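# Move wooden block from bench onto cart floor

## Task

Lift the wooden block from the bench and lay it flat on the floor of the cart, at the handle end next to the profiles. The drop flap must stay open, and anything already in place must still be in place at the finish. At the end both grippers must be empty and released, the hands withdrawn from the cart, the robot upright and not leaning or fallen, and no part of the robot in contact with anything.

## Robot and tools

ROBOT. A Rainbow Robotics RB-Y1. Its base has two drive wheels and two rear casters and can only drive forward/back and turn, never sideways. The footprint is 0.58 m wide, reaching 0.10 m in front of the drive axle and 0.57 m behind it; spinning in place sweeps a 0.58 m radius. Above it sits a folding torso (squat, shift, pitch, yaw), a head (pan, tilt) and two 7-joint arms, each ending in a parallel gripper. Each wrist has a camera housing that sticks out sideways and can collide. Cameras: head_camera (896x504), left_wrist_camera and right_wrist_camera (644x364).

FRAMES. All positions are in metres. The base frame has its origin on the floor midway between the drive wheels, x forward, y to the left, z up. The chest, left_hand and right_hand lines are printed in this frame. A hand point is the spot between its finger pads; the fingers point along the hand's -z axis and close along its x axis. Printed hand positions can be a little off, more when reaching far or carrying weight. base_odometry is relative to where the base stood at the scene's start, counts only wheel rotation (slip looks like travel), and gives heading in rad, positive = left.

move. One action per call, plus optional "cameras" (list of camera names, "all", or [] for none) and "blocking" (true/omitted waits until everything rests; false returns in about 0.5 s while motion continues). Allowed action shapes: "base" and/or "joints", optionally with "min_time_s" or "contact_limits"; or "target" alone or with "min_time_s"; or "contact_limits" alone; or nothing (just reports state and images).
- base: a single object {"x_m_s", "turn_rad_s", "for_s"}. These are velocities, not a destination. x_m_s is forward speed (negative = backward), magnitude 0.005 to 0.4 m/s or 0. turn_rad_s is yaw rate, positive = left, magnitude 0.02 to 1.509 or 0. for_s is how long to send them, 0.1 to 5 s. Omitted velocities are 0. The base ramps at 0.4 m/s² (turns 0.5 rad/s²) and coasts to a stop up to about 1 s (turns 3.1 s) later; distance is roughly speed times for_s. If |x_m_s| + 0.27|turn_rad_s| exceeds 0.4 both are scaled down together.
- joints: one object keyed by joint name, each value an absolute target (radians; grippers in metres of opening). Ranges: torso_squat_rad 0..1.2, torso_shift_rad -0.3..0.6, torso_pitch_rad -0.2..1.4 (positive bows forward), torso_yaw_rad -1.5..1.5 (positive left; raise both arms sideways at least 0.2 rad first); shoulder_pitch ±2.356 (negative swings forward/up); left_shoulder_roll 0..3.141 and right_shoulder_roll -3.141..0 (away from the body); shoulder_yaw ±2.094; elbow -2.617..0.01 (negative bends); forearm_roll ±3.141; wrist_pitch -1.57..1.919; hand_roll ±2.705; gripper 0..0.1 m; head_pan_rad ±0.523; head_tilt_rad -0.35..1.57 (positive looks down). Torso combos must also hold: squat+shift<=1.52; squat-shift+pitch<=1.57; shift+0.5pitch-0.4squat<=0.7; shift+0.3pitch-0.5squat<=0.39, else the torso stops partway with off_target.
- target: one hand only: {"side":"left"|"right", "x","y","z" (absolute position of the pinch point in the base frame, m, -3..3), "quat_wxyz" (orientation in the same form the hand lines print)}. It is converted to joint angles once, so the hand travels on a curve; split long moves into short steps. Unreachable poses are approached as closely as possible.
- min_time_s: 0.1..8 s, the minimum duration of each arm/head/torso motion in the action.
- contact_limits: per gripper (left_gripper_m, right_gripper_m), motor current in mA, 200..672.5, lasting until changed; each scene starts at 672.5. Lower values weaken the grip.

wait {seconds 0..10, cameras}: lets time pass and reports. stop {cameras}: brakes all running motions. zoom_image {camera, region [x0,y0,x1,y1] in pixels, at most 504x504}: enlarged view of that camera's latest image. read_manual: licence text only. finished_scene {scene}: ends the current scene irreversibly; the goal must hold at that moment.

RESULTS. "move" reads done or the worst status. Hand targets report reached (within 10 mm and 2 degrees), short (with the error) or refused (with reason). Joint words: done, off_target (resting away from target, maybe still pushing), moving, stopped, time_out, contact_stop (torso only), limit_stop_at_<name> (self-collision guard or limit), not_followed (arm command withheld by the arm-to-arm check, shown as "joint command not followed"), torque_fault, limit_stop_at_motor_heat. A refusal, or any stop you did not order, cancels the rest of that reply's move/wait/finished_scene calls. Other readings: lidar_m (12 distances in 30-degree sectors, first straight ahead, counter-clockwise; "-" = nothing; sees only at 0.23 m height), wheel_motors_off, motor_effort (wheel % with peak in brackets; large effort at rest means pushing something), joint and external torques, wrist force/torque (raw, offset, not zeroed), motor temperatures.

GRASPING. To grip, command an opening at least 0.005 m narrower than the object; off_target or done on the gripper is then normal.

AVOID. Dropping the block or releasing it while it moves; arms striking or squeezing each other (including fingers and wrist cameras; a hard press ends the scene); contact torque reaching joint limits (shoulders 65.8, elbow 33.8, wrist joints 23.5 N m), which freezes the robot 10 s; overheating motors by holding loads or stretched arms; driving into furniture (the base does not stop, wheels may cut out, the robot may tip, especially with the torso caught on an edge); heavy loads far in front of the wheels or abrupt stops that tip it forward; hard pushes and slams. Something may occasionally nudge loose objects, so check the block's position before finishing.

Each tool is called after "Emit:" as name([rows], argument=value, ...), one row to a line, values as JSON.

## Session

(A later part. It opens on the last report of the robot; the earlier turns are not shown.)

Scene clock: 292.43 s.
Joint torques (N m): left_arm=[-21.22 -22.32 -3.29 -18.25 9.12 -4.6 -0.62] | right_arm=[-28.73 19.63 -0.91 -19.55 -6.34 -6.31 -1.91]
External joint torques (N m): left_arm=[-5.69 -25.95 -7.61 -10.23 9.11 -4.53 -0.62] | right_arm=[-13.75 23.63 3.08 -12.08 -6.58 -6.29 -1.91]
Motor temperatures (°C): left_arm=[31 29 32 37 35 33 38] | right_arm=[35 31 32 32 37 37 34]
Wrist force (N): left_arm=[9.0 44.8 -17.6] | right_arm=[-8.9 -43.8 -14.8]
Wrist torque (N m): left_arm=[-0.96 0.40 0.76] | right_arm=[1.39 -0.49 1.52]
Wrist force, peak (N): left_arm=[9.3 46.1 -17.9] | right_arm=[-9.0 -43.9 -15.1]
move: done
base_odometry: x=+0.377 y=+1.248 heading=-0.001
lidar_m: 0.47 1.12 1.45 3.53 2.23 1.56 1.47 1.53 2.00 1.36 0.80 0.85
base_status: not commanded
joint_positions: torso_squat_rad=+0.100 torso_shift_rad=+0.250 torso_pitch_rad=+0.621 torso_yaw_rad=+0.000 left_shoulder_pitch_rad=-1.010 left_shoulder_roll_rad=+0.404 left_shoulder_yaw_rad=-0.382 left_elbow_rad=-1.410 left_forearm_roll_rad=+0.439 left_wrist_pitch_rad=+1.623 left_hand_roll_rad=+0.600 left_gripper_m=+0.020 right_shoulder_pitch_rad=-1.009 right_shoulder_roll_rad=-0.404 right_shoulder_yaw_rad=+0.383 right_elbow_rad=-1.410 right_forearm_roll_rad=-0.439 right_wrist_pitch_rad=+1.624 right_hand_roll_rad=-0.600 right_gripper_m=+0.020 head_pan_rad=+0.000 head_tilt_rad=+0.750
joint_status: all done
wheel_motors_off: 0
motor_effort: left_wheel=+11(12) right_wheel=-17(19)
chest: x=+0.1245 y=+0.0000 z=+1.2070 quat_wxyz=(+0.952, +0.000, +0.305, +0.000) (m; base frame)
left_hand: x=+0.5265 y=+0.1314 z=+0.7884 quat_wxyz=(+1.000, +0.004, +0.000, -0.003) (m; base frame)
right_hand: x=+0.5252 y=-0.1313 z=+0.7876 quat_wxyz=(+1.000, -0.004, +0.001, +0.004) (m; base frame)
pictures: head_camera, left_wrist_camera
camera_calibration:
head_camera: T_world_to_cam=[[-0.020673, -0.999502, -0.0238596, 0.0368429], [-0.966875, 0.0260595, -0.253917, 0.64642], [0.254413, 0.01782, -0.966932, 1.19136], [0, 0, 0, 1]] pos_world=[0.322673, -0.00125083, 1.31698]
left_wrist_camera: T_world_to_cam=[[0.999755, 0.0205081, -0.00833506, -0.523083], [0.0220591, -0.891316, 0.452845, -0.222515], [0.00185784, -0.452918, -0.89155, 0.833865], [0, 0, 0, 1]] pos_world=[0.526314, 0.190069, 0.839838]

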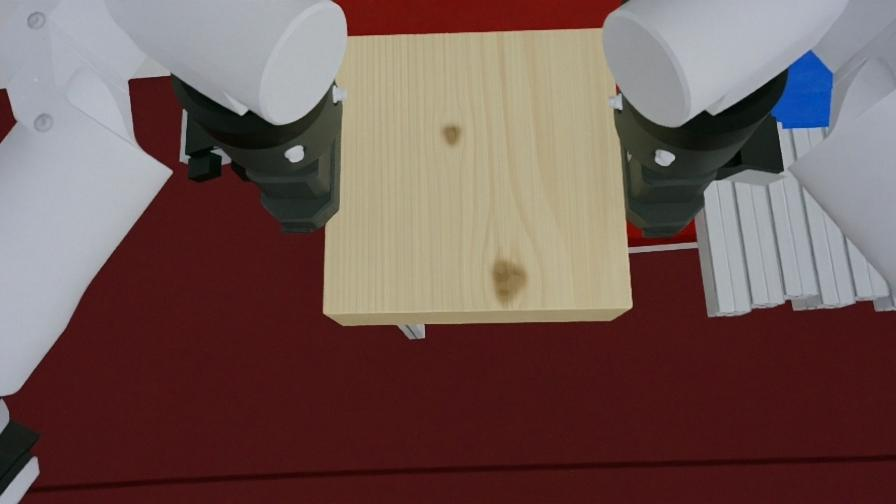

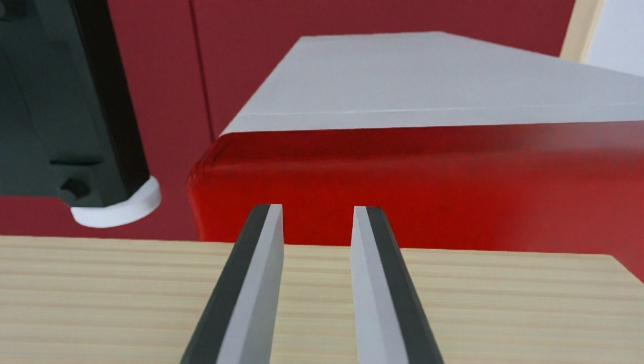

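Emit:
move(base={"x_m_s":-0.25,"for_s":2.1}, cameras=["head_camera"])

Emit:
move(base={"turn_rad_s":-0.7,"for_s":2.244}, cameras=["head_camera"])

Emit:
move(base={"x_m_s":0.35,"for_s":3.9}, cameras=["head_camera"])

Emit:
move(base={"turn_rad_s":0.7,"for_s":2.244}, cameras=["head_camera"])

Scene clock: 300.00 s.
Joint torques (N m): left_arm=[-22.16 -22.01 -2.95 -18.55 9.29 -4.47 -0.56] | right_arm=[-29.58 19.02 -1.19 -19.59 -6.4 -6.33 -1.95]
External joint torques (N m): left_arm=[-6.63 -25.64 -7.27 -10.53 9.28 -4.4 -0.56] | right_arm=[-14.61 23.02 2.8 -12.11 -6.64 -6.32 -1.95]
Motor temperatures (°C): left_arm=[32 29 32 38 36 33 38] | right_arm=[36 31 32 33 37 37 34]
Wrist force (N): left_arm=[10.4 45.2 -18.3] | right_arm=[-9.2 -43.3 -14.5]
Wrist torque (N m): left_arm=[-1.04 0.60 0.75] | right_arm=[1.33 -0.57 1.49]
Wrist force, peak (N): left_arm=[9.9 45.8 -18.0] | right_arm=[-9.9 -43.7 -15.2]
move: done
base_odometry: x=-0.148 y=+1.248 heading=-0.001
lidar_m: 1.00 1.63 2.13 4.37 1.45 1.00 0.94 0.98 1.29 3.10 1.36 1.21
base_status: done (sent for 2.1 of 2.1 s)
joint_positions: torso_squat_rad=+0.100 torso_shift_rad=+0.250 torso_pitch_rad=+0.621 torso_yaw_rad=+0.000 left_shoulder_pitch_rad=-1.010 left_shoulder_roll_rad=+0.404 left_shoulder_yaw_rad=-0.382 left_elbow_rad=-1.410 left_forearm_roll_rad=+0.439 left_wrist_pitch_rad=+1.623 left_hand_roll_rad=+0.600 left_gripper_m=+0.020 right_shoulder_pitch_rad=-1.008 right_shoulder_roll_rad=-0.404 right_shoulder_yaw_rad=+0.383 right_elbow_rad=-1.410 right_forearm_roll_rad=-0.439 right_wrist_pitch_rad=+1.624 right_hand_roll_rad=-0.600 right_gripper_m=+0.020 head_pan_rad=+0.000 head_tilt_rad=+0.750
joint_status: not commanded
wheel_motors_off: 0
motor_effort: left_wheel=+1(17) right_wheel=-1(42)
chest: x=+0.1245 y=+0.0000 z=+1.2070 quat_wxyz=(+0.952, +0.000, +0.305, +0.000) (m; base frame)
left_hand: x=+0.5263 y=+0.1314 z=+0.7884 quat_wxyz=(+1.000, +0.004, +0.000, -0.003) (m; base frame)
right_hand: x=+0.5250 y=-0.1313 z=+0.7875 quat_wxyz=(+1.000, -0.004, +0.001, +0.004) (m; base frame)
pictures: head_camera
camera_calibration:
head_camera: T_world_to_cam=[[-0.0206727, -0.999501, -0.023863, 0.0368452], [-0.966825, 0.0260636, -0.254105, 0.646555], [0.2546, 0.0178183, -0.966882, 1.19126], [0, 0, 0, 1]] pos_world=[0.322573, -0.00125081, 1.31698]

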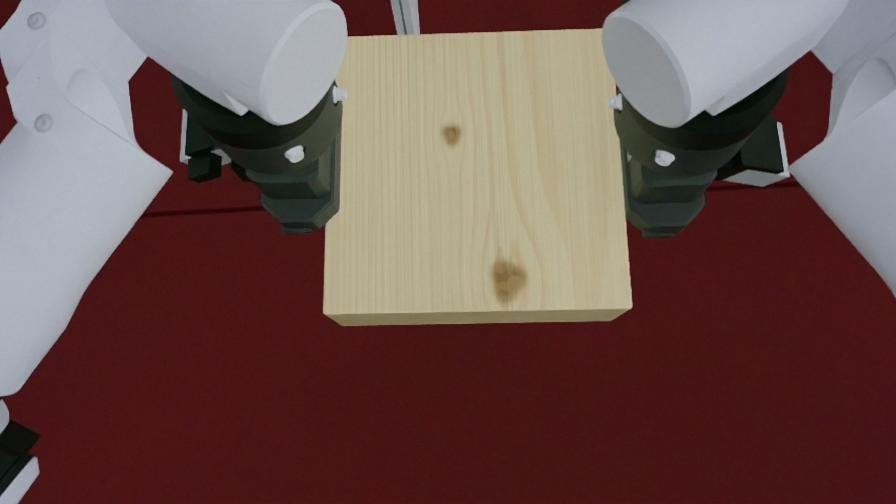

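Scene clock: 303.97 s.
Joint torques (N m): left_arm=[-22.01 -22.07 -2.75 -18.69 9.29 -4.45 -0.57] | right_arm=[-29.92 19.05 -1.37 -19.78 -6.48 -6.2 -1.87]
External joint torques (N m): left_arm=[-6.47 -25.7 -7.07 -10.67 9.28 -4.39 -0.57] | right_arm=[-14.94 23.05 2.62 -12.31 -6.73 -6.19 -1.87]
Motor temperatures (°C): left_arm=[32 29 32 38 36 33 38] | right_arm=[36 31 32 33 37 37 34]
Wrist force (N): left_arm=[9.2 44.3 -17.9] | right_arm=[-8.9 -43.3 -14.5]
Wrist torque (N m): left_arm=[-0.94 0.46 0.69] | right_arm=[1.27 -0.54 1.53]
Wrist force, peak (N): left_arm=[9.7 46.0 -18.2] | right_arm=[-9.6 -44.3 -15.0]
move: done
base_odometry: x=-0.148 y=+1.248 heading=-1.563
lidar_m: 3.06 1.38 1.20 1.00 1.62 2.10 4.37 1.45 1.02 0.96 0.96 1.28
base_status: done (sent for 2.23 of 2.23 s)
joint_positions: torso_squat_rad=+0.100 torso_shift_rad=+0.250 torso_pitch_rad=+0.621 torso_yaw_rad=+0.000 left_shoulder_pitch_rad=-1.010 left_shoulder_roll_rad=+0.404 left_shoulder_yaw_rad=-0.382 left_elbow_rad=-1.410 left_forearm_roll_rad=+0.439 left_wrist_pitch_rad=+1.623 left_hand_roll_rad=+0.600 left_gripper_m=+0.020 right_shoulder_pitch_rad=-1.008 right_shoulder_roll_rad=-0.404 right_shoulder_yaw_rad=+0.383 right_elbow_rad=-1.410 right_forearm_roll_rad=-0.439 right_wrist_pitch_rad=+1.624 right_hand_roll_rad=-0.600 right_gripper_m=+0.020 head_pan_rad=+0.000 head_tilt_rad=+0.750
joint_status: not commanded
wheel_motors_off: 0
motor_effort: left_wheel=+14(37) right_wheel=-6(36)
chest: x=+0.1245 y=+0.0001 z=+1.2070 quat_wxyz=(+0.952, +0.000, +0.305, +0.000) (m; base frame)
left_hand: x=+0.5264 y=+0.1314 z=+0.7884 quat_wxyz=(+1.000, +0.004, +0.000, -0.003) (m; base frame)
right_hand: x=+0.5250 y=-0.1312 z=+0.7875 quat_wxyz=(+1.000, -0.004, +0.002, +0.004) (m; base frame)
pictures: head_camera
camera_calibration:
head_camera: T_world_to_cam=[[-0.0206703, -0.999502, -0.0238607, 0.0368435], [-0.96685, 0.026059, -0.254011, 0.646536], [0.254507, 0.0178192, -0.966907, 1.19129], [0, 0, 0, 1]] pos_world=[0.322673, -0.00125083, 1.31698]

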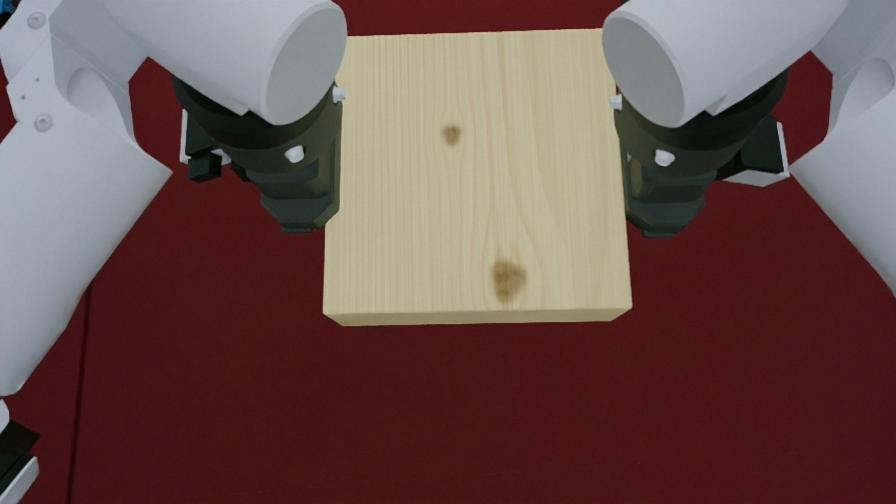

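Scene clock: 309.03 s.
Joint torques (N m): left_arm=[-21.86 -21.89 -2.92 -18.75 9.37 -4.48 -0.61] | right_arm=[-29.76 19.02 -1.36 -19.78 -6.64 -6.12 -1.77]
External joint torques (N m): left_arm=[-6.33 -25.52 -7.24 -10.73 9.36 -4.41 -0.61] | right_arm=[-14.78 23.02 2.63 -12.31 -6.88 -6.11 -1.77]
Motor temperatures (°C): left_arm=[32 29 32 38 36 33 38] | right_arm=[36 31 32 33 37 38 34]
Wrist force (N): left_arm=[9.4 45.3 -17.2] | right_arm=[-8.7 -43.4 -13.8]
Wrist torque (N m): left_arm=[-0.98 0.45 0.71] | right_arm=[1.33 -0.50 1.49]
Wrist force, peak (N): left_arm=[10.6 45.9 -17.8] | right_arm=[-9.2 -44.3 -14.6]
move: done
base_odometry: x=-0.138 y=-0.117 heading=-1.563
lidar_m: 2.76 1.30 0.91 0.85 0.89 1.76 4.46 1.33 0.93 0.87 0.89 1.16
base_status: done (sent for 3.9 of 3.9 s)
joint_positions: torso_squat_rad=+0.100 torso_shift_rad=+0.250 torso_pitch_rad=+0.621 torso_yaw_rad=+0.000 left_shoulder_pitch_rad=-1.010 left_shoulder_roll_rad=+0.404 left_shoulder_yaw_rad=-0.382 left_elbow_rad=-1.410 left_forearm_roll_rad=+0.439 left_wrist_pitch_rad=+1.623 left_hand_roll_rad=+0.600 left_gripper_m=+0.020 right_shoulder_pitch_rad=-1.008 right_shoulder_roll_rad=-0.404 right_shoulder_yaw_rad=+0.383 right_elbow_rad=-1.410 right_forearm_roll_rad=-0.439 right_wrist_pitch_rad=+1.624 right_hand_roll_rad=-0.600 right_gripper_m=+0.020 head_pan_rad=+0.000 head_tilt_rad=+0.750
joint_status: not commanded
wheel_motors_off: 0
motor_effort: left_wheel=+0(41) right_wheel=-1(25)
chest: x=+0.1246 y=+0.0001 z=+1.2070 quat_wxyz=(+0.952, +0.000, +0.305, +0.000) (m; base frame)
left_hand: x=+0.5264 y=+0.1314 z=+0.7883 quat_wxyz=(+1.000, +0.004, +0.000, -0.003) (m; base frame)
right_hand: x=+0.5250 y=-0.1312 z=+0.7874 quat_wxyz=(+1.000, -0.004, +0.002, +0.004) (m; base frame)
pictures: head_camera
camera_calibration:
head_camera: T_world_to_cam=[[-0.0206735, -0.999502, -0.0238556, 0.0368379], [-0.966881, 0.0260586, -0.253894, 0.646392], [0.25439, 0.0178167, -0.966938, 1.19137], [0, 0, 0, 1]] pos_world=[0.322673, -0.00125082, 1.31698]

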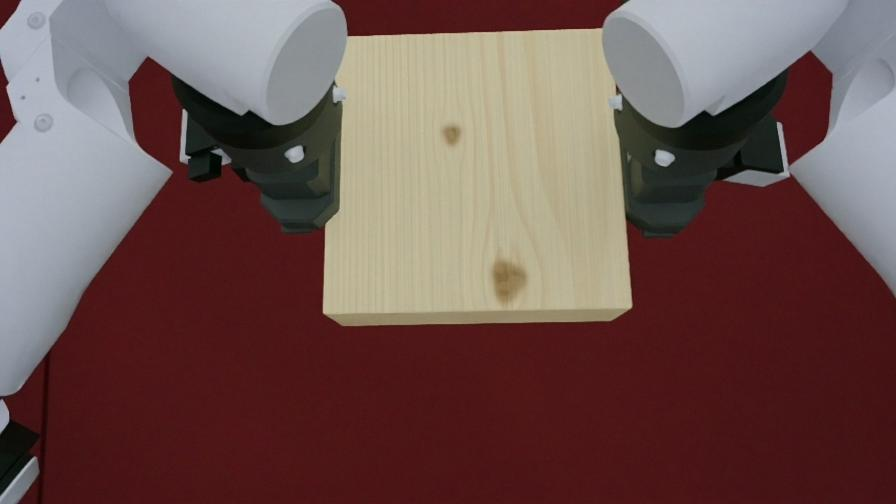

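Scene clock: 313.00 s.
Joint torques (N m): left_arm=[-21.59 -21.77 -2.78 -18.78 9.34 -4.54 -0.5] | right_arm=[-29.91 18.64 -1.21 -19.93 -6.64 -6.22 -1.83]
External joint torques (N m): left_arm=[-6.06 -25.39 -7.1 -10.76 9.33 -4.47 -0.5] | right_arm=[-14.95 22.64 2.78 -12.46 -6.88 -6.21 -1.83]
Motor temperatures (°C): left_arm=[32 29 32 38 37 33 38] | right_arm=[36 31 32 34 37 38 34]
Wrist force (N): left_arm=[10.0 44.9 -17.6] | right_arm=[-8.5 -43.8 -14.1]
Wrist torque (N m): left_arm=[-0.98 0.58 0.70] | right_arm=[1.35 -0.50 1.50]
Wrist force, peak (N): left_arm=[9.8 46.2 -18.5] | right_arm=[-9.1 -44.5 -15.1]
move: done
base_odometry: x=-0.138 y=-0.117 heading=-0.001
lidar_m: 0.86 0.89 1.77 4.34 1.33 0.90 0.85 0.90 1.19 2.80 1.30 0.91
base_status: done (sent for 2.23 of 2.23 s)
joint_positions: torso_squat_rad=+0.100 torso_shift_rad=+0.250 torso_pitch_rad=+0.621 torso_yaw_rad=+0.000 left_shoulder_pitch_rad=-1.010 left_shoulder_roll_rad=+0.404 left_shoulder_yaw_rad=-0.382 left_elbow_rad=-1.410 left_forearm_roll_rad=+0.439 left_wrist_pitch_rad=+1.623 left_hand_roll_rad=+0.600 left_gripper_m=+0.020 right_shoulder_pitch_rad=-1.008 right_shoulder_roll_rad=-0.404 right_shoulder_yaw_rad=+0.383 right_elbow_rad=-1.410 right_forearm_roll_rad=-0.439 right_wrist_pitch_rad=+1.624 right_hand_roll_rad=-0.600 right_gripper_m=+0.020 head_pan_rad=+0.000 head_tilt_rad=+0.750
joint_status: not commanded
wheel_motors_off: 0
motor_effort: left_wheel=-7(34) right_wheel=+14(33)
chest: x=+0.1246 y=+0.0001 z=+1.2070 quat_wxyz=(+0.952, +0.000, +0.305, +0.000) (m; base frame)
left_hand: x=+0.5264 y=+0.1314 z=+0.7883 quat_wxyz=(+1.000, +0.004, +0.000, -0.003) (m; base frame)
right_hand: x=+0.5250 y=-0.1312 z=+0.7874 quat_wxyz=(+1.000, -0.004, +0.002, +0.004) (m; base frame)
pictures: head_camera
camera_calibration:
head_camera: T_world_to_cam=[[-0.020673, -0.999502, -0.0238596, 0.0368429], [-0.966875, 0.0260595, -0.253917, 0.64642], [0.254413, 0.01782, -0.966932, 1.19136], [0, 0, 0, 1]] pos_world=[0.322673, -0.00125083, 1.31698]

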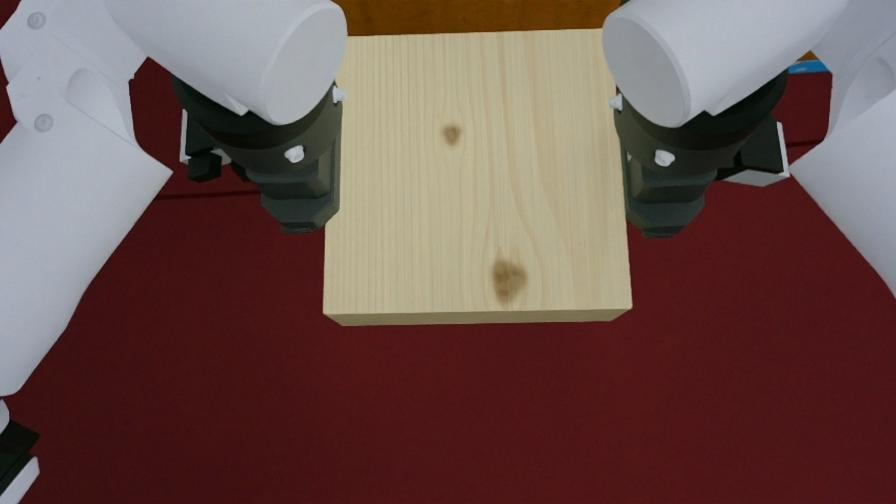

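Emit:
move(joints={"head_tilt_rad":0.15}, cameras=["head_camera"])

Scene clock: 314.67 s.
Joint torques (N m): left_arm=[-21.89 -21.76 -2.82 -18.75 9.36 -4.46 -0.52] | right_arm=[-29.76 18.77 -1.36 -19.83 -6.53 -6.17 -1.87]
External joint torques (N m): left_arm=[-6.36 -25.39 -7.14 -10.73 9.35 -4.39 -0.52] | right_arm=[-14.79 22.76 2.63 -12.36 -6.77 -6.15 -1.87]
Motor temperatures (°C): left_arm=[32 29 32 38 37 33 38] | right_arm=[36 31 32 34 37 38 34]
Wrist force (N): left_arm=[9.4 44.5 -16.6] | right_arm=[-8.8 -44.1 -14.2]
Wrist torque (N m): left_arm=[-0.91 0.45 0.64] | right_arm=[1.38 -0.54 1.50]
Wrist force, peak (N): left_arm=[9.0 46.4 -18.2] | right_arm=[-8.8 -44.1 -14.8]
move: done
base_odometry: x=-0.138 y=-0.117 heading=-0.001
lidar_m: 0.86 0.89 1.76 4.33 1.31 0.91 0.86 0.90 1.19 2.79 1.31 0.92
base_status: not commanded
joint_positions: torso_squat_rad=+0.100 torso_shift_rad=+0.250 torso_pitch_rad=+0.621 torso_yaw_rad=+0.000 left_shoulder_pitch_rad=-1.010 left_shoulder_roll_rad=+0.404 left_shoulder_yaw_rad=-0.382 left_elbow_rad=-1.410 left_forearm_roll_rad=+0.439 left_wrist_pitch_rad=+1.623 left_hand_roll_rad=+0.600 left_gripper_m=+0.020 right_shoulder_pitch_rad=-1.008 right_shoulder_roll_rad=-0.404 right_shoulder_yaw_rad=+0.383 right_elbow_rad=-1.410 right_forearm_roll_rad=-0.439 right_wrist_pitch_rad=+1.624 right_hand_roll_rad=-0.600 right_gripper_m=+0.020 head_pan_rad=+0.000 head_tilt_rad=+0.150
joint_status: all done
wheel_motors_off: 0
motor_effort: left_wheel=-7(7) right_wheel=+13(17)
chest: x=+0.1246 y=+0.0001 z=+1.2070 quat_wxyz=(+0.952, +0.000, +0.305, +0.000) (m; base frame)
left_hand: x=+0.5264 y=+0.1314 z=+0.7883 quat_wxyz=(+1.000, +0.004, +0.000, -0.003) (m; base frame)
right_hand: x=+0.5250 y=-0.1312 z=+0.7874 quat_wxyz=(+1.000, -0.004, +0.002, +0.004) (m; base frame)
pictures: head_camera
camera_calibration:
head_camera: T_world_to_cam=[[-0.003528, -0.999504, -0.0312922, 0.0424855], [-0.654633, 0.0259637, -0.755501, 1.24625], [0.755939, 0.0178195, -0.6544, 0.63741], [0, 0, 0, 1]] pos_world=[0.334143, -0.00125111, 1.35999]

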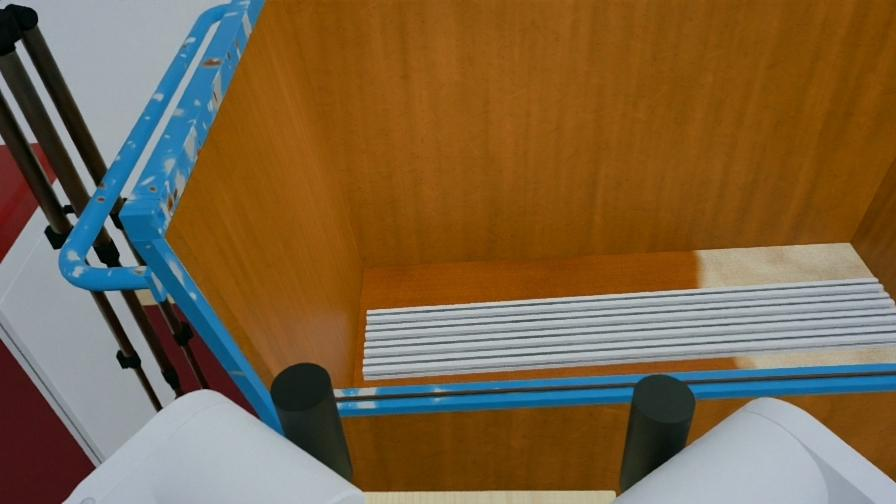

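Emit:
move(base={"turn_rad_s":-0.2,"for_s":1.1}, cameras=[])

Emit:
move(base={"x_m_s":0.2,"for_s":2}, cameras=[])

Emit:
move(base={"turn_rad_s":0.2,"for_s":1.1}, joints={"head_tilt_rad":0.45}, cameras=["head_camera"])

Scene clock: 323.30 s.
Joint torques (N m): left_arm=[-21.73 -22 -2.88 -18.83 9.35 -4.45 -0.58] | right_arm=[-29.82 18.76 -1.21 -19.78 -6.58 -6.17 -1.82]
External joint torques (N m): left_arm=[-6.2 -25.63 -7.19 -10.81 9.34 -4.38 -0.58] | right_arm=[-14.85 22.76 2.78 -12.3 -6.83 -6.15 -1.82]
Motor temperatures (°C): left_arm=[32 29 32 38 37 33 38] | right_arm=[36 31 32 34 37 38 34]
Wrist force (N): left_arm=[9.4 45.5 -17.7] | right_arm=[-8.6 -43.7 -13.9]
Wrist torque (N m): left_arm=[-1.05 0.49 0.64] | right_arm=[1.33 -0.52 1.52]
Wrist force, peak (N): left_arm=[9.0 46.3 -18.1] | right_arm=[-8.8 -45.0 -13.9]
move: done
base_odometry: x=-0.138 y=-0.117 heading=-0.220
lidar_m: 0.86 0.86 1.26 3.26 1.79 1.00 0.88 0.88 1.01 1.72 3.52 1.01
base_status: done (sent for 1.1 of 1.1 s)
joint_positions: torso_squat_rad=+0.100 torso_shift_rad=+0.250 torso_pitch_rad=+0.621 torso_yaw_rad=+0.000 left_shoulder_pitch_rad=-1.010 left_shoulder_roll_rad=+0.404 left_shoulder_yaw_rad=-0.382 left_elbow_rad=-1.410 left_forearm_roll_rad=+0.439 left_wrist_pitch_rad=+1.623 left_hand_roll_rad=+0.600 left_gripper_m=+0.020 right_shoulder_pitch_rad=-1.008 right_shoulder_roll_rad=-0.404 right_shoulder_yaw_rad=+0.383 right_elbow_rad=-1.410 right_forearm_roll_rad=-0.439 right_wrist_pitch_rad=+1.624 right_hand_roll_rad=-0.600 right_gripper_m=+0.020 head_pan_rad=+0.000 head_tilt_rad=+0.150
joint_status: not commanded
wheel_motors_off: 0
motor_effort: left_wheel=+4(14) right_wheel=-13(26)
chest: x=+0.1246 y=+0.0001 z=+1.2070 quat_wxyz=(+0.952, +0.000, +0.305, +0.000) (m; base frame)
left_hand: x=+0.5264 y=+0.1314 z=+0.7883 quat_wxyz=(+1.000, +0.004, +0.000, -0.003) (m; base frame)
right_hand: x=+0.5250 y=-0.1312 z=+0.7874 quat_wxyz=(+1.000, -0.004, +0.002, +0.004) (m; base frame)
pictures: none
No camera images: "cameras" was empty.

Scene clock: 326.17 s.
Joint torques (N m): left_arm=[-21.81 -21.82 -2.42 -18.65 9.45 -4.4 -0.58] | right_arm=[-30.07 18.82 -1.33 -20.02 -6.6 -6.32 -1.85]
External joint torques (N m): left_arm=[-6.28 -25.44 -6.74 -10.63 9.44 -4.33 -0.58] | right_arm=[-15.1 22.81 2.66 -12.54 -6.84 -6.3 -1.85]
Motor temperatures (°C): left_arm=[32 29 32 39 37 33 38] | right_arm=[36 31 32 34 37 38 34]
Wrist force (N): left_arm=[9.5 46.0 -17.8] | right_arm=[-9.3 -43.6 -14.6]
Wrist torque (N m): left_arm=[-1.10 0.55 0.71] | right_arm=[1.36 -0.57 1.54]
Wrist force, peak (N): left_arm=[8.4 45.9 -19.2] | right_arm=[-10.1 -44.0 -14.6]
move: done
base_odometry: x=+0.253 y=-0.204 heading=-0.219
lidar_m: 0.47 0.47 0.55 1.66 2.60 1.45 1.27 1.26 1.45 2.49 0.97 0.55
base_status: done (sent for 2 of 2 s)
joint_positions: torso_squat_rad=+0.100 torso_shift_rad=+0.250 torso_pitch_rad=+0.621 torso_yaw_rad=+0.000 left_shoulder_pitch_rad=-1.010 left_shoulder_roll_rad=+0.404 left_shoulder_yaw_rad=-0.382 left_elbow_rad=-1.410 left_forearm_roll_rad=+0.439 left_wrist_pitch_rad=+1.623 left_hand_roll_rad=+0.600 left_gripper_m=+0.020 right_shoulder_pitch_rad=-1.008 right_shoulder_roll_rad=-0.404 right_shoulder_yaw_rad=+0.383 right_elbow_rad=-1.410 right_forearm_roll_rad=-0.439 right_wrist_pitch_rad=+1.624 right_hand_roll_rad=-0.600 right_gripper_m=+0.020 head_pan_rad=+0.000 head_tilt_rad=+0.150
joint_status: not commanded
wheel_motors_off: 0
motor_effort: left_wheel=+12(45) right_wheel=-12(28)
chest: x=+0.1246 y=+0.0001 z=+1.2070 quat_wxyz=(+0.952, +0.000, +0.305, +0.000) (m; base frame)
left_hand: x=+0.5264 y=+0.1314 z=+0.7883 quat_wxyz=(+1.000, +0.004, +0.000, -0.003) (m; base frame)
right_hand: x=+0.5250 y=-0.1312 z=+0.7874 quat_wxyz=(+1.000, -0.004, +0.002, +0.004) (m; base frame)
pictures: none
No camera images: "cameras" was empty.

Scene clock: 328.00 s.
Joint torques (N m): left_arm=[-21.97 -21.69 -2.55 -18.78 9.37 -4.55 -0.45] | right_arm=[-30.21 19.24 -1.4 -20.18 -6.44 -6.27 -1.87]
External joint torques (N m): left_arm=[-6.43 -25.31 -6.86 -10.76 9.36 -4.49 -0.45] | right_arm=[-15.24 23.24 2.59 -12.71 -6.68 -6.26 -1.87]
Motor temperatures (°C): left_arm=[32 29 32 39 37 33 38] | right_arm=[36 31 32 34 37 38 34]
Wrist force (N): left_arm=[9.2 45.3 -18.3] | right_arm=[-8.5 -44.0 -15.0]
Wrist torque (N m): left_arm=[-0.99 0.45 0.66] | right_arm=[1.38 -0.50 1.50]
Wrist force, peak (N): left_arm=[8.6 46.5 -18.3] | right_arm=[-8.8 -44.8 -14.7]
move: done
base_odometry: x=+0.253 y=-0.204 heading=+0.000
lidar_m: 0.47 0.48 1.03 4.25 1.89 1.31 1.25 1.30 1.71 4.07 0.73 0.51
base_status: done (sent for 1.1 of 1.1 s)
joint_positions: torso_squat_rad=+0.100 torso_shift_rad=+0.250 torso_pitch_rad=+0.621 torso_yaw_rad=+0.000 left_shoulder_pitch_rad=-1.010 left_shoulder_roll_rad=+0.404 left_shoulder_yaw_rad=-0.382 left_elbow_rad=-1.410 left_forearm_roll_rad=+0.439 left_wrist_pitch_rad=+1.623 left_hand_roll_rad=+0.600 left_gripper_m=+0.020 right_shoulder_pitch_rad=-1.008 right_shoulder_roll_rad=-0.404 right_shoulder_yaw_rad=+0.383 right_elbow_rad=-1.410 right_forearm_roll_rad=-0.439 right_wrist_pitch_rad=+1.624 right_hand_roll_rad=-0.600 right_gripper_m=+0.020 head_pan_rad=+0.000 head_tilt_rad=+0.450
joint_status: all done
wheel_motors_off: 0
motor_effort: left_wheel=-10(26) right_wheel=+3(21)
chest: x=+0.1245 y=+0.0001 z=+1.2070 quat_wxyz=(+0.952, +0.000, +0.305, +0.000) (m; base frame)
left_hand: x=+0.5264 y=+0.1314 z=+0.7883 quat_wxyz=(+1.000, +0.004, +0.000, -0.003) (m; base frame)
right_hand: x=+0.5250 y=-0.1312 z=+0.7874 quat_wxyz=(+1.000, -0.004, +0.002, +0.004) (m; base frame)
pictures: head_camera
camera_calibration:
head_camera: T_world_to_cam=[[-0.0126151, -0.999504, -0.0288514, 0.0415236], [-0.848624, 0.0259623, -0.528358, 0.988177], [0.528846, 0.0178187, -0.848531, 0.959599], [0, 0, 0, 1]] pos_world=[0.331635, -0.00125112, 1.33756]

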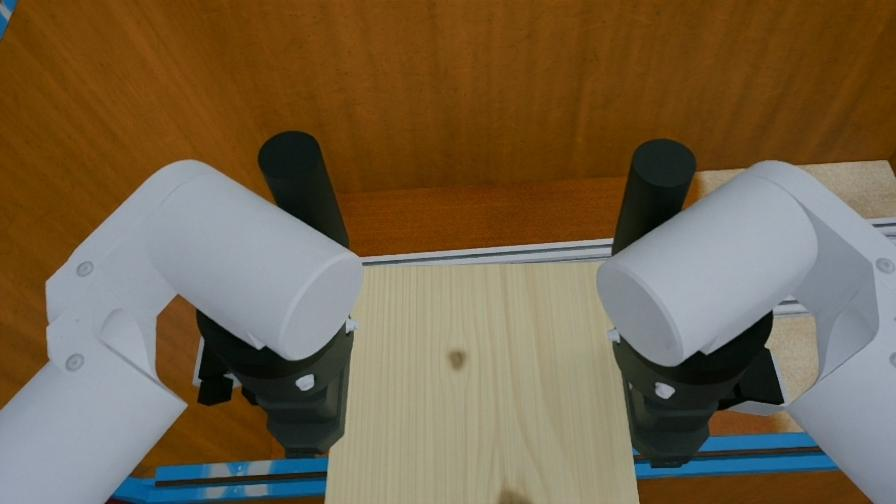

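Emit:
move(base={"x_m_s":0.15,"for_s":1.48}, cameras=[])

Emit:
move(base={"turn_rad_s":-0.1,"for_s":0.5}, joints={"head_tilt_rad":0.6})

Scene clock: 332.37 s.
Joint torques (N m): left_arm=[-21.89 -21.97 -2.55 -18.83 9.45 -4.48 -0.55] | right_arm=[-30.06 19.06 -1.08 -19.82 -6.61 -6.11 -1.95]
External joint torques (N m): left_arm=[-6.36 -25.6 -6.87 -10.81 9.44 -4.42 -0.55] | right_arm=[-15.09 23.06 2.91 -12.35 -6.86 -6.1 -1.95]
Motor temperatures (°C): left_arm=[32 29 32 39 37 33 38] | right_arm=[37 31 32 34 38 38 34]
Wrist force (N): left_arm=[8.7 45.1 -17.9] | right_arm=[-8.9 -42.9 -15.3]
Wrist torque (N m): left_arm=[-0.97 0.42 0.70] | right_arm=[1.27 -0.54 1.48]
Wrist force, peak (N): left_arm=[9.3 46.6 -18.6] | right_arm=[-8.5 -44.5 -15.1]
move: done
base_odometry: x=+0.473 y=-0.204 heading=+0.000
lidar_m: 0.25 0.27 0.35 1.60 2.23 1.56 1.47 1.52 2.00 4.75 0.38 0.28
base_status: done (sent for 1.47 of 1.47 s)
joint_positions: torso_squat_rad=+0.100 torso_shift_rad=+0.250 torso_pitch_rad=+0.621 torso_yaw_rad=+0.000 left_shoulder_pitch_rad=-1.010 left_shoulder_roll_rad=+0.404 left_shoulder_yaw_rad=-0.382 left_elbow_rad=-1.410 left_forearm_roll_rad=+0.439 left_wrist_pitch_rad=+1.623 left_hand_roll_rad=+0.600 left_gripper_m=+0.020 right_shoulder_pitch_rad=-1.008 right_shoulder_roll_rad=-0.404 right_shoulder_yaw_rad=+0.383 right_elbow_rad=-1.410 right_forearm_roll_rad=-0.439 right_wrist_pitch_rad=+1.624 right_hand_roll_rad=-0.600 right_gripper_m=+0.020 head_pan_rad=+0.000 head_tilt_rad=+0.450
joint_status: not commanded
wheel_motors_off: 0
motor_effort: left_wheel=-3(22) right_wheel=+4(41)
chest: x=+0.1245 y=+0.0001 z=+1.2070 quat_wxyz=(+0.952, +0.000, +0.305, +0.000) (m; base frame)
left_hand: x=+0.5264 y=+0.1314 z=+0.7883 quat_wxyz=(+1.000, +0.004, +0.000, -0.003) (m; base frame)
right_hand: x=+0.5250 y=-0.1312 z=+0.7874 quat_wxyz=(+1.000, -0.004, +0.002, +0.004) (m; base frame)
pictures: none
No camera images: "cameras" was empty.

Scene clock: 333.40 s.
Joint torques (N m): left_arm=[-21.65 -21.63 -2.68 -18.7 9.42 -4.51 -0.57] | right_arm=[-29.69 18.44 -1.33 -20.11 -6.59 -6.15 -1.84]
External joint torques (N m): left_arm=[-6.12 -25.26 -6.99 -10.68 9.41 -4.44 -0.57] | right_arm=[-14.72 22.44 2.66 -12.64 -6.83 -6.14 -1.84]
Motor temperatures (°C): left_arm=[32 29 32 39 37 33 38] | right_arm=[37 31 32 34 38 38 34]
Wrist force (N): left_arm=[9.5 45.7 -17.1] | right_arm=[-8.5 -43.6 -14.4]
Wrist torque (N m): left_arm=[-1.08 0.51 0.67] | right_arm=[1.34 -0.52 1.49]
Wrist force, peak (N): left_arm=[8.5 46.6 -18.0] | right_arm=[-9.0 -44.6 -14.1]
move: done
base_odometry: x=+0.473 y=-0.204 heading=-0.049
lidar_m: 0.24 0.26 0.35 1.59 2.35 1.56 1.46 1.51 1.91 4.16 0.43 0.27
base_status: done (sent for 0.5 of 0.5 s)
joint_positions: torso_squat_rad=+0.100 torso_shift_rad=+0.250 torso_pitch_rad=+0.621 torso_yaw_rad=+0.000 left_shoulder_pitch_rad=-1.010 left_shoulder_roll_rad=+0.404 left_shoulder_yaw_rad=-0.382 left_elbow_rad=-1.410 left_forearm_roll_rad=+0.439 left_wrist_pitch_rad=+1.623 left_hand_roll_rad=+0.600 left_gripper_m=+0.020 right_shoulder_pitch_rad=-1.008 right_shoulder_roll_rad=-0.404 right_shoulder_yaw_rad=+0.383 right_elbow_rad=-1.410 right_forearm_roll_rad=-0.439 right_wrist_pitch_rad=+1.624 right_hand_roll_rad=-0.600 right_gripper_m=+0.020 head_pan_rad=+0.000 head_tilt_rad=+0.600
joint_status: all done
wheel_motors_off: 0
motor_effort: left_wheel=+5(16) right_wheel=-9(20)
chest: x=+0.1245 y=+0.0001 z=+1.2070 quat_wxyz=(+0.952, +0.000, +0.305, +0.000) (m; base frame)
left_hand: x=+0.5264 y=+0.1314 z=+0.7883 quat_wxyz=(+1.000, +0.004, +0.000, -0.003) (m; base frame)
right_hand: x=+0.5250 y=-0.1312 z=+0.7874 quat_wxyz=(+1.000, -0.004, +0.002, +0.004) (m; base frame)
pictures: head_camera, left_wrist_camera, right_wrist_camera
camera_calibration:
head_camera: T_world_to_cam=[[-0.0168766, -0.999501, -0.0266827, 0.0396891], [-0.918034, 0.0260631, -0.395644, 0.826013], [0.396142, 0.0178186, -0.918016, 1.08829], [0, 0, 0, 1]] pos_world=[0.327862, -0.00125082, 1.32693]
left_wrist_camera: T_world_to_cam=[[0.999753, 0.0205032, -0.008558, -0.522796], [0.0221557, -0.891316, 0.452841, -0.222471], [0.0016568, -0.452918, -0.89155, 0.834017], [0, 0, 0, 1]] pos_world=[0.526214, 0.190169, 0.839838]
right_wrist_camera: T_world_to_cam=[[-0.999058, -0.0369026, -0.0228346, 0.536415], [-0.0433769, 0.864806, 0.500229, -0.230594], [0.00128774, 0.500748, -0.865592, 0.8188], [0, 0, 0, 1]] pos_world=[0.524853, -0.190798, 0.836345]

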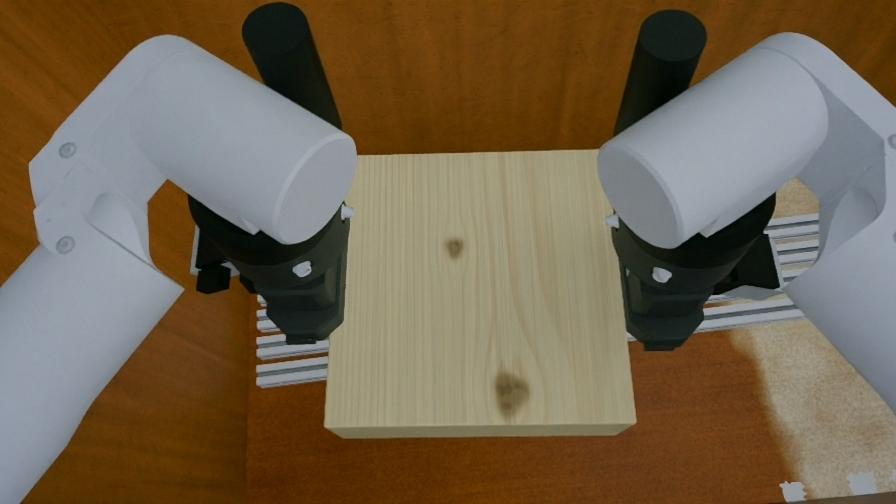

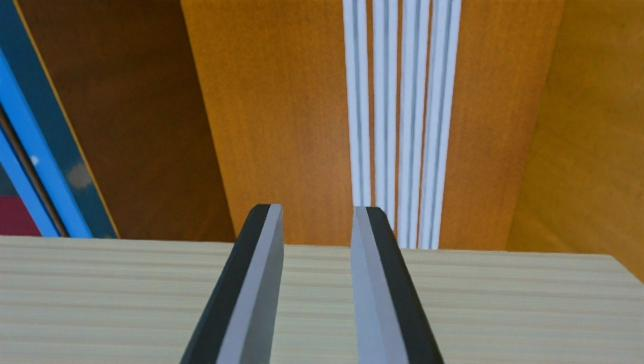

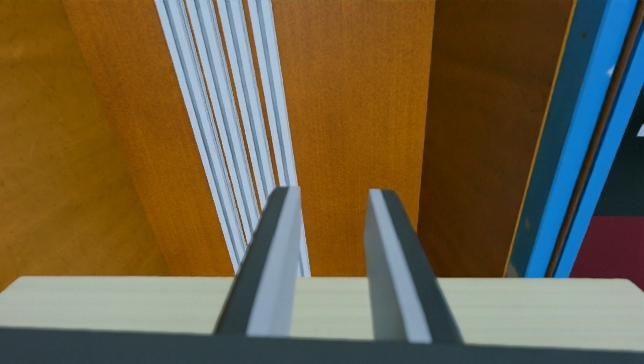

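Emit:
move(base={"x_m_s":0.1,"for_s":0.26}, cameras=[])

Emit:
move(joints={"torso_squat_rad":0.45})

Scene clock: 346.47 s.
Joint torques (N m): left_arm=[-21.62 -22.01 -2.52 -18.78 9.41 -4.49 -0.59] | right_arm=[-29.99 18.9 -1.56 -19.94 -6.66 -6.14 -1.84]
External joint torques (N m): left_arm=[-6.09 -25.63 -6.83 -10.76 9.4 -4.43 -0.59] | right_arm=[-15.02 22.9 2.43 -12.47 -6.9 -6.12 -1.84]
Motor temperatures (°C): left_arm=[32 29 32 39 37 33 38] | right_arm=[37 31 32 35 38 38 34]
Wrist force (N): left_arm=[8.8 45.5 -17.9] | right_arm=[-8.8 -43.3 -14.6]
Wrist torque (N m): left_arm=[-1.07 0.47 0.71] | right_arm=[1.30 -0.52 1.48]
Wrist force, peak (N): left_arm=[9.0 46.8 -17.8] | right_arm=[-9.1 -43.9 -15.3]
move: done
base_odometry: x=+0.500 y=-0.205 heading=-0.049
lidar_m: 0.23 0.23 0.31 1.58 2.40 1.61 1.49 1.53 1.95 4.20 0.38 0.25
base_status: done (sent for 0.27 of 0.27 s)
joint_positions: torso_squat_rad=+0.100 torso_shift_rad=+0.250 torso_pitch_rad=+0.621 torso_yaw_rad=+0.000 left_shoulder_pitch_rad=-1.010 left_shoulder_roll_rad=+0.404 left_shoulder_yaw_rad=-0.382 left_elbow_rad=-1.410 left_forearm_roll_rad=+0.439 left_wrist_pitch_rad=+1.623 left_hand_roll_rad=+0.600 left_gripper_m=+0.020 right_shoulder_pitch_rad=-1.008 right_shoulder_roll_rad=-0.404 right_shoulder_yaw_rad=+0.383 right_elbow_rad=-1.410 right_forearm_roll_rad=-0.439 right_wrist_pitch_rad=+1.624 right_hand_roll_rad=-0.600 right_gripper_m=+0.020 head_pan_rad=+0.000 head_tilt_rad=+0.600
joint_status: not commanded
wheel_motors_off: 0
motor_effort: left_wheel=-1(28) right_wheel=+1(32)
chest: x=+0.1246 y=+0.0001 z=+1.2069 quat_wxyz=(+0.952, +0.000, +0.306, +0.000) (m; base frame)
left_hand: x=+0.5264 y=+0.1314 z=+0.7882 quat_wxyz=(+1.000, +0.004, +0.000, -0.003) (m; base frame)
right_hand: x=+0.5251 y=-0.1312 z=+0.7873 quat_wxyz=(+1.000, -0.004, +0.002, +0.004) (m; base frame)
pictures: none
No camera images: "cameras" was empty.

Scene clock: 348.40 s.
Joint torques (N m): left_arm=[-21.61 -21.62 -2.62 -18.82 9.39 -4.42 -0.62] | right_arm=[-29.61 18.66 -1.41 -20.2 -6.61 -6.28 -1.83]
External joint torques (N m): left_arm=[-6.08 -25.24 -6.94 -10.8 9.38 -4.35 -0.63] | right_arm=[-14.64 22.65 2.57 -12.72 -6.86 -6.26 -1.83]
Motor temperatures (°C): left_arm=[32 29 32 39 38 33 38] | right_arm=[37 31 32 35 38 38 34]
Wrist force (N): left_arm=[8.9 45.8 -17.3] | right_arm=[-8.4 -43.3 -14.2]
Wrist torque (N m): left_arm=[-1.09 0.41 0.70] | right_arm=[1.32 -0.51 1.46]
Wrist force, peak (N): left_arm=[9.3 45.8 -18.1] | right_arm=[-9.0 -44.1 -14.7]
move: done
base_odometry: x=+0.500 y=-0.205 heading=-0.049
lidar_m: 0.22 0.23 0.31 1.58 2.41 1.61 1.49 1.53 1.95 4.21 0.38 0.26
base_status: not commanded
joint_positions: torso_squat_rad=+0.450 torso_shift_rad=+0.250 torso_pitch_rad=+0.621 torso_yaw_rad=+0.000 left_shoulder_pitch_rad=-1.010 left_shoulder_roll_rad=+0.404 left_shoulder_yaw_rad=-0.382 left_elbow_rad=-1.410 left_forearm_roll_rad=+0.439 left_wrist_pitch_rad=+1.623 left_hand_roll_rad=+0.600 left_gripper_m=+0.020 right_shoulder_pitch_rad=-1.008 right_shoulder_roll_rad=-0.404 right_shoulder_yaw_rad=+0.383 right_elbow_rad=-1.410 right_forearm_roll_rad=-0.439 right_wrist_pitch_rad=+1.624 right_hand_roll_rad=-0.600 right_gripper_m=+0.020 head_pan_rad=+0.000 head_tilt_rad=+0.600
joint_status: all done
wheel_motors_off: 0
motor_effort: left_wheel=+0(1) right_wheel=+1(4)
chest: x=+0.1081 y=+0.0001 z=+1.1429 quat_wxyz=(+0.952, +0.000, +0.305, +0.000) (m; base frame)
left_hand: x=+0.5100 y=+0.1314 z=+0.7243 quat_wxyz=(+1.000, +0.004, +0.000, -0.003) (m; base frame)
right_hand: x=+0.5086 y=-0.1312 z=+0.7234 quat_wxyz=(+1.000, -0.004, +0.002, +0.004) (m; base frame)
pictures: head_camera, left_wrist_camera, right_wrist_camera
camera_calibration:
head_camera: T_world_to_cam=[[-0.0168738, -0.999502, -0.0266828, 0.0377038], [-0.917998, 0.0260622, -0.395729, 0.785732], [0.396227, 0.0178173, -0.91798, 1.03596], [0, 0, 0, 1]] pos_world=[0.311462, -0.00125081, 1.26293]
left_wrist_camera: T_world_to_cam=[[0.999755, 0.0204619, -0.00842132, -0.507047], [0.0220571, -0.891357, 0.452764, -0.192963], [0.00175801, -0.452839, -0.891591, 0.77686], [0, 0, 0, 1]] pos_world=[0.509814, 0.190169, 0.775738]
right_wrist_camera: T_world_to_cam=[[-0.999053, -0.0369402, -0.0229707, 0.518665], [-0.0434777, 0.864805, 0.500222, -0.199234], [0.00138682, 0.500747, -0.865592, 0.763372], [0, 0, 0, 1]] pos_world=[0.508453, -0.190798, 0.772345]

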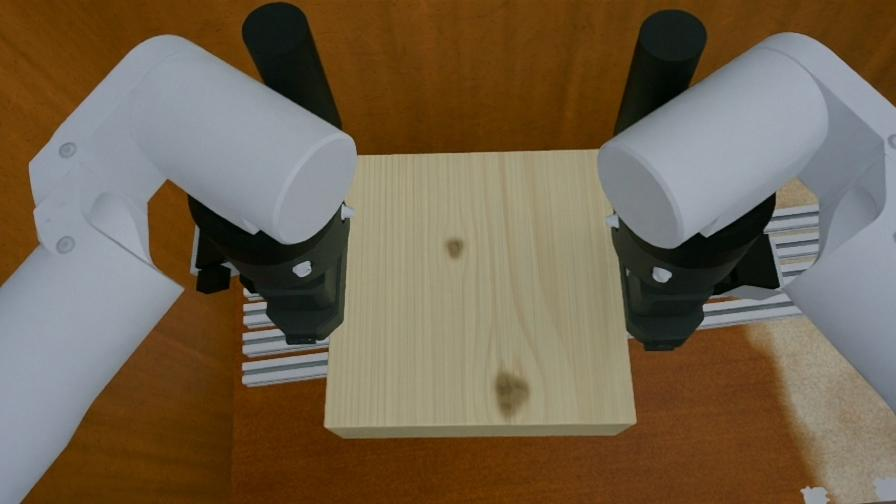

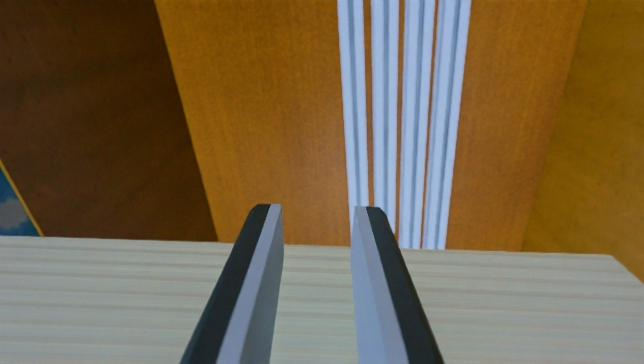

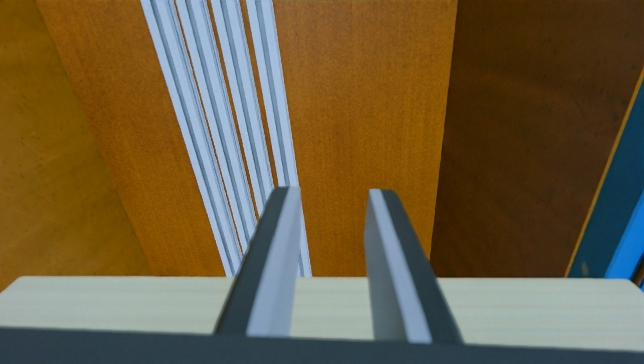

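Emit:
move(base={"turn_rad_s":0.15,"for_s":0.667})

Scene clock: 357.27 s.
Joint torques (N m): left_arm=[-21.69 -21.63 -2.37 -18.74 9.36 -4.46 -0.54] | right_arm=[-30.07 18.52 -1.55 -20.11 -6.61 -6.12 -1.81]
External joint torques (N m): left_arm=[-6.15 -25.26 -6.69 -10.72 9.35 -4.4 -0.54] | right_arm=[-15.1 22.52 2.44 -12.64 -6.85 -6.11 -1.8]
Motor temperatures (°C): left_arm=[32 29 32 39 38 33 38] | right_arm=[37 31 32 35 38 38 34]
Wrist force (N): left_arm=[9.7 45.9 -17.1] | right_arm=[-8.8 -43.8 -13.8]
Wrist torque (N m): left_arm=[-1.10 0.52 0.73] | right_arm=[1.36 -0.57 1.47]
Wrist force, peak (N): left_arm=[9.2 46.3 -18.0] | right_arm=[-8.9 -45.0 -13.7]
move: done
base_odometry: x=+0.500 y=-0.205 heading=+0.050
lidar_m: 0.23 0.23 0.33 4.04 2.14 1.54 1.50 1.57 2.13 0.92 0.34 0.23
base_status: done (sent for 0.67 of 0.67 s)
joint_positions: torso_squat_rad=+0.450 torso_shift_rad=+0.250 torso_pitch_rad=+0.621 torso_yaw_rad=+0.000 left_shoulder_pitch_rad=-1.010 left_shoulder_roll_rad=+0.404 left_shoulder_yaw_rad=-0.382 left_elbow_rad=-1.410 left_forearm_roll_rad=+0.439 left_wrist_pitch_rad=+1.623 left_hand_roll_rad=+0.600 left_gripper_m=+0.020 right_shoulder_pitch_rad=-1.008 right_shoulder_roll_rad=-0.404 right_shoulder_yaw_rad=+0.383 right_elbow_rad=-1.410 right_forearm_roll_rad=-0.439 right_wrist_pitch_rad=+1.624 right_hand_roll_rad=-0.600 right_gripper_m=+0.020 head_pan_rad=+0.000 head_tilt_rad=+0.600
joint_status: not commanded
wheel_motors_off: 0
motor_effort: left_wheel=-16(28) right_wheel=+8(24)
chest: x=+0.1081 y=+0.0001 z=+1.1429 quat_wxyz=(+0.952, +0.000, +0.305, +0.000) (m; base frame)
left_hand: x=+0.5100 y=+0.1314 z=+0.7243 quat_wxyz=(+1.000, +0.004, +0.000, -0.003) (m; base frame)
right_hand: x=+0.5086 y=-0.1312 z=+0.7234 quat_wxyz=(+1.000, -0.004, +0.002, +0.004) (m; base frame)
pictures: head_camera, left_wrist_camera, right_wrist_camera
camera_calibration:
head_camera: T_world_to_cam=[[-0.0168738, -0.999502, -0.0266828, 0.0377038], [-0.917998, 0.0260622, -0.395729, 0.785732], [0.396227, 0.0178173, -0.91798, 1.03596], [0, 0, 0, 1]] pos_world=[0.311462, -0.00125081, 1.26293]
left_wrist_camera: T_world_to_cam=[[0.999755, 0.0204619, -0.00842132, -0.507047], [0.0220571, -0.891357, 0.452764, -0.192963], [0.00175801, -0.452839, -0.891591, 0.77686], [0, 0, 0, 1]] pos_world=[0.509814, 0.190169, 0.775738]
right_wrist_camera: T_world_to_cam=[[-0.999053, -0.0369402, -0.0229707, 0.518665], [-0.0434777, 0.864805, 0.500222, -0.199234], [0.00138682, 0.500747, -0.865592, 0.763372], [0, 0, 0, 1]] pos_world=[0.508453, -0.190798, 0.772345]

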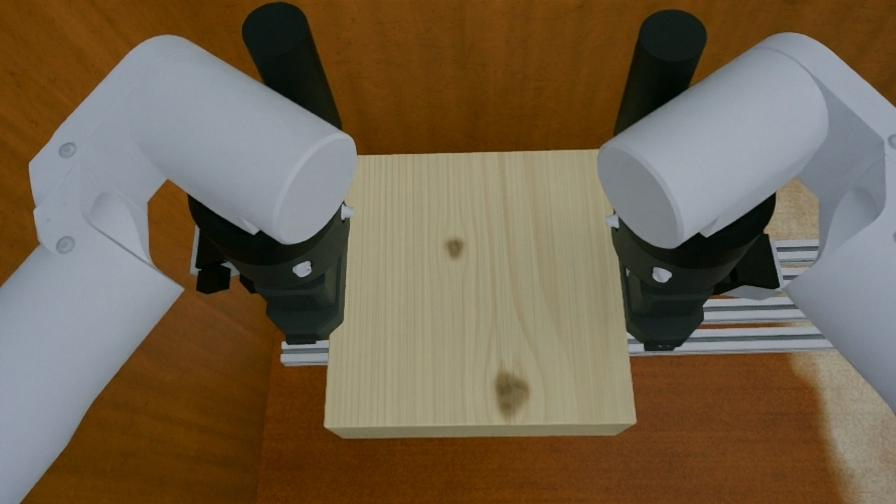

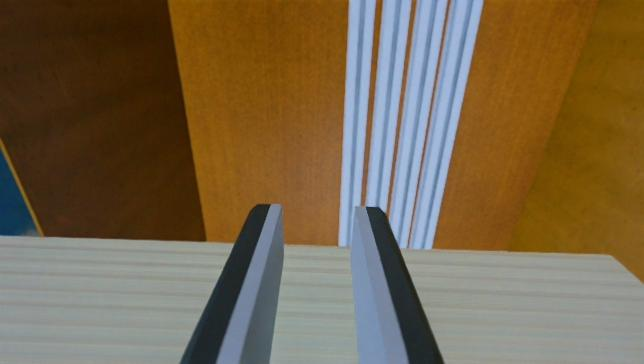

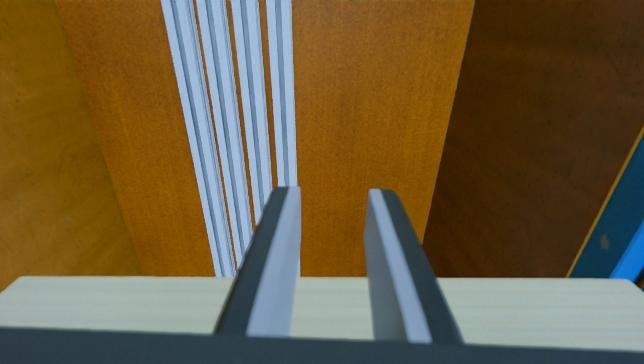

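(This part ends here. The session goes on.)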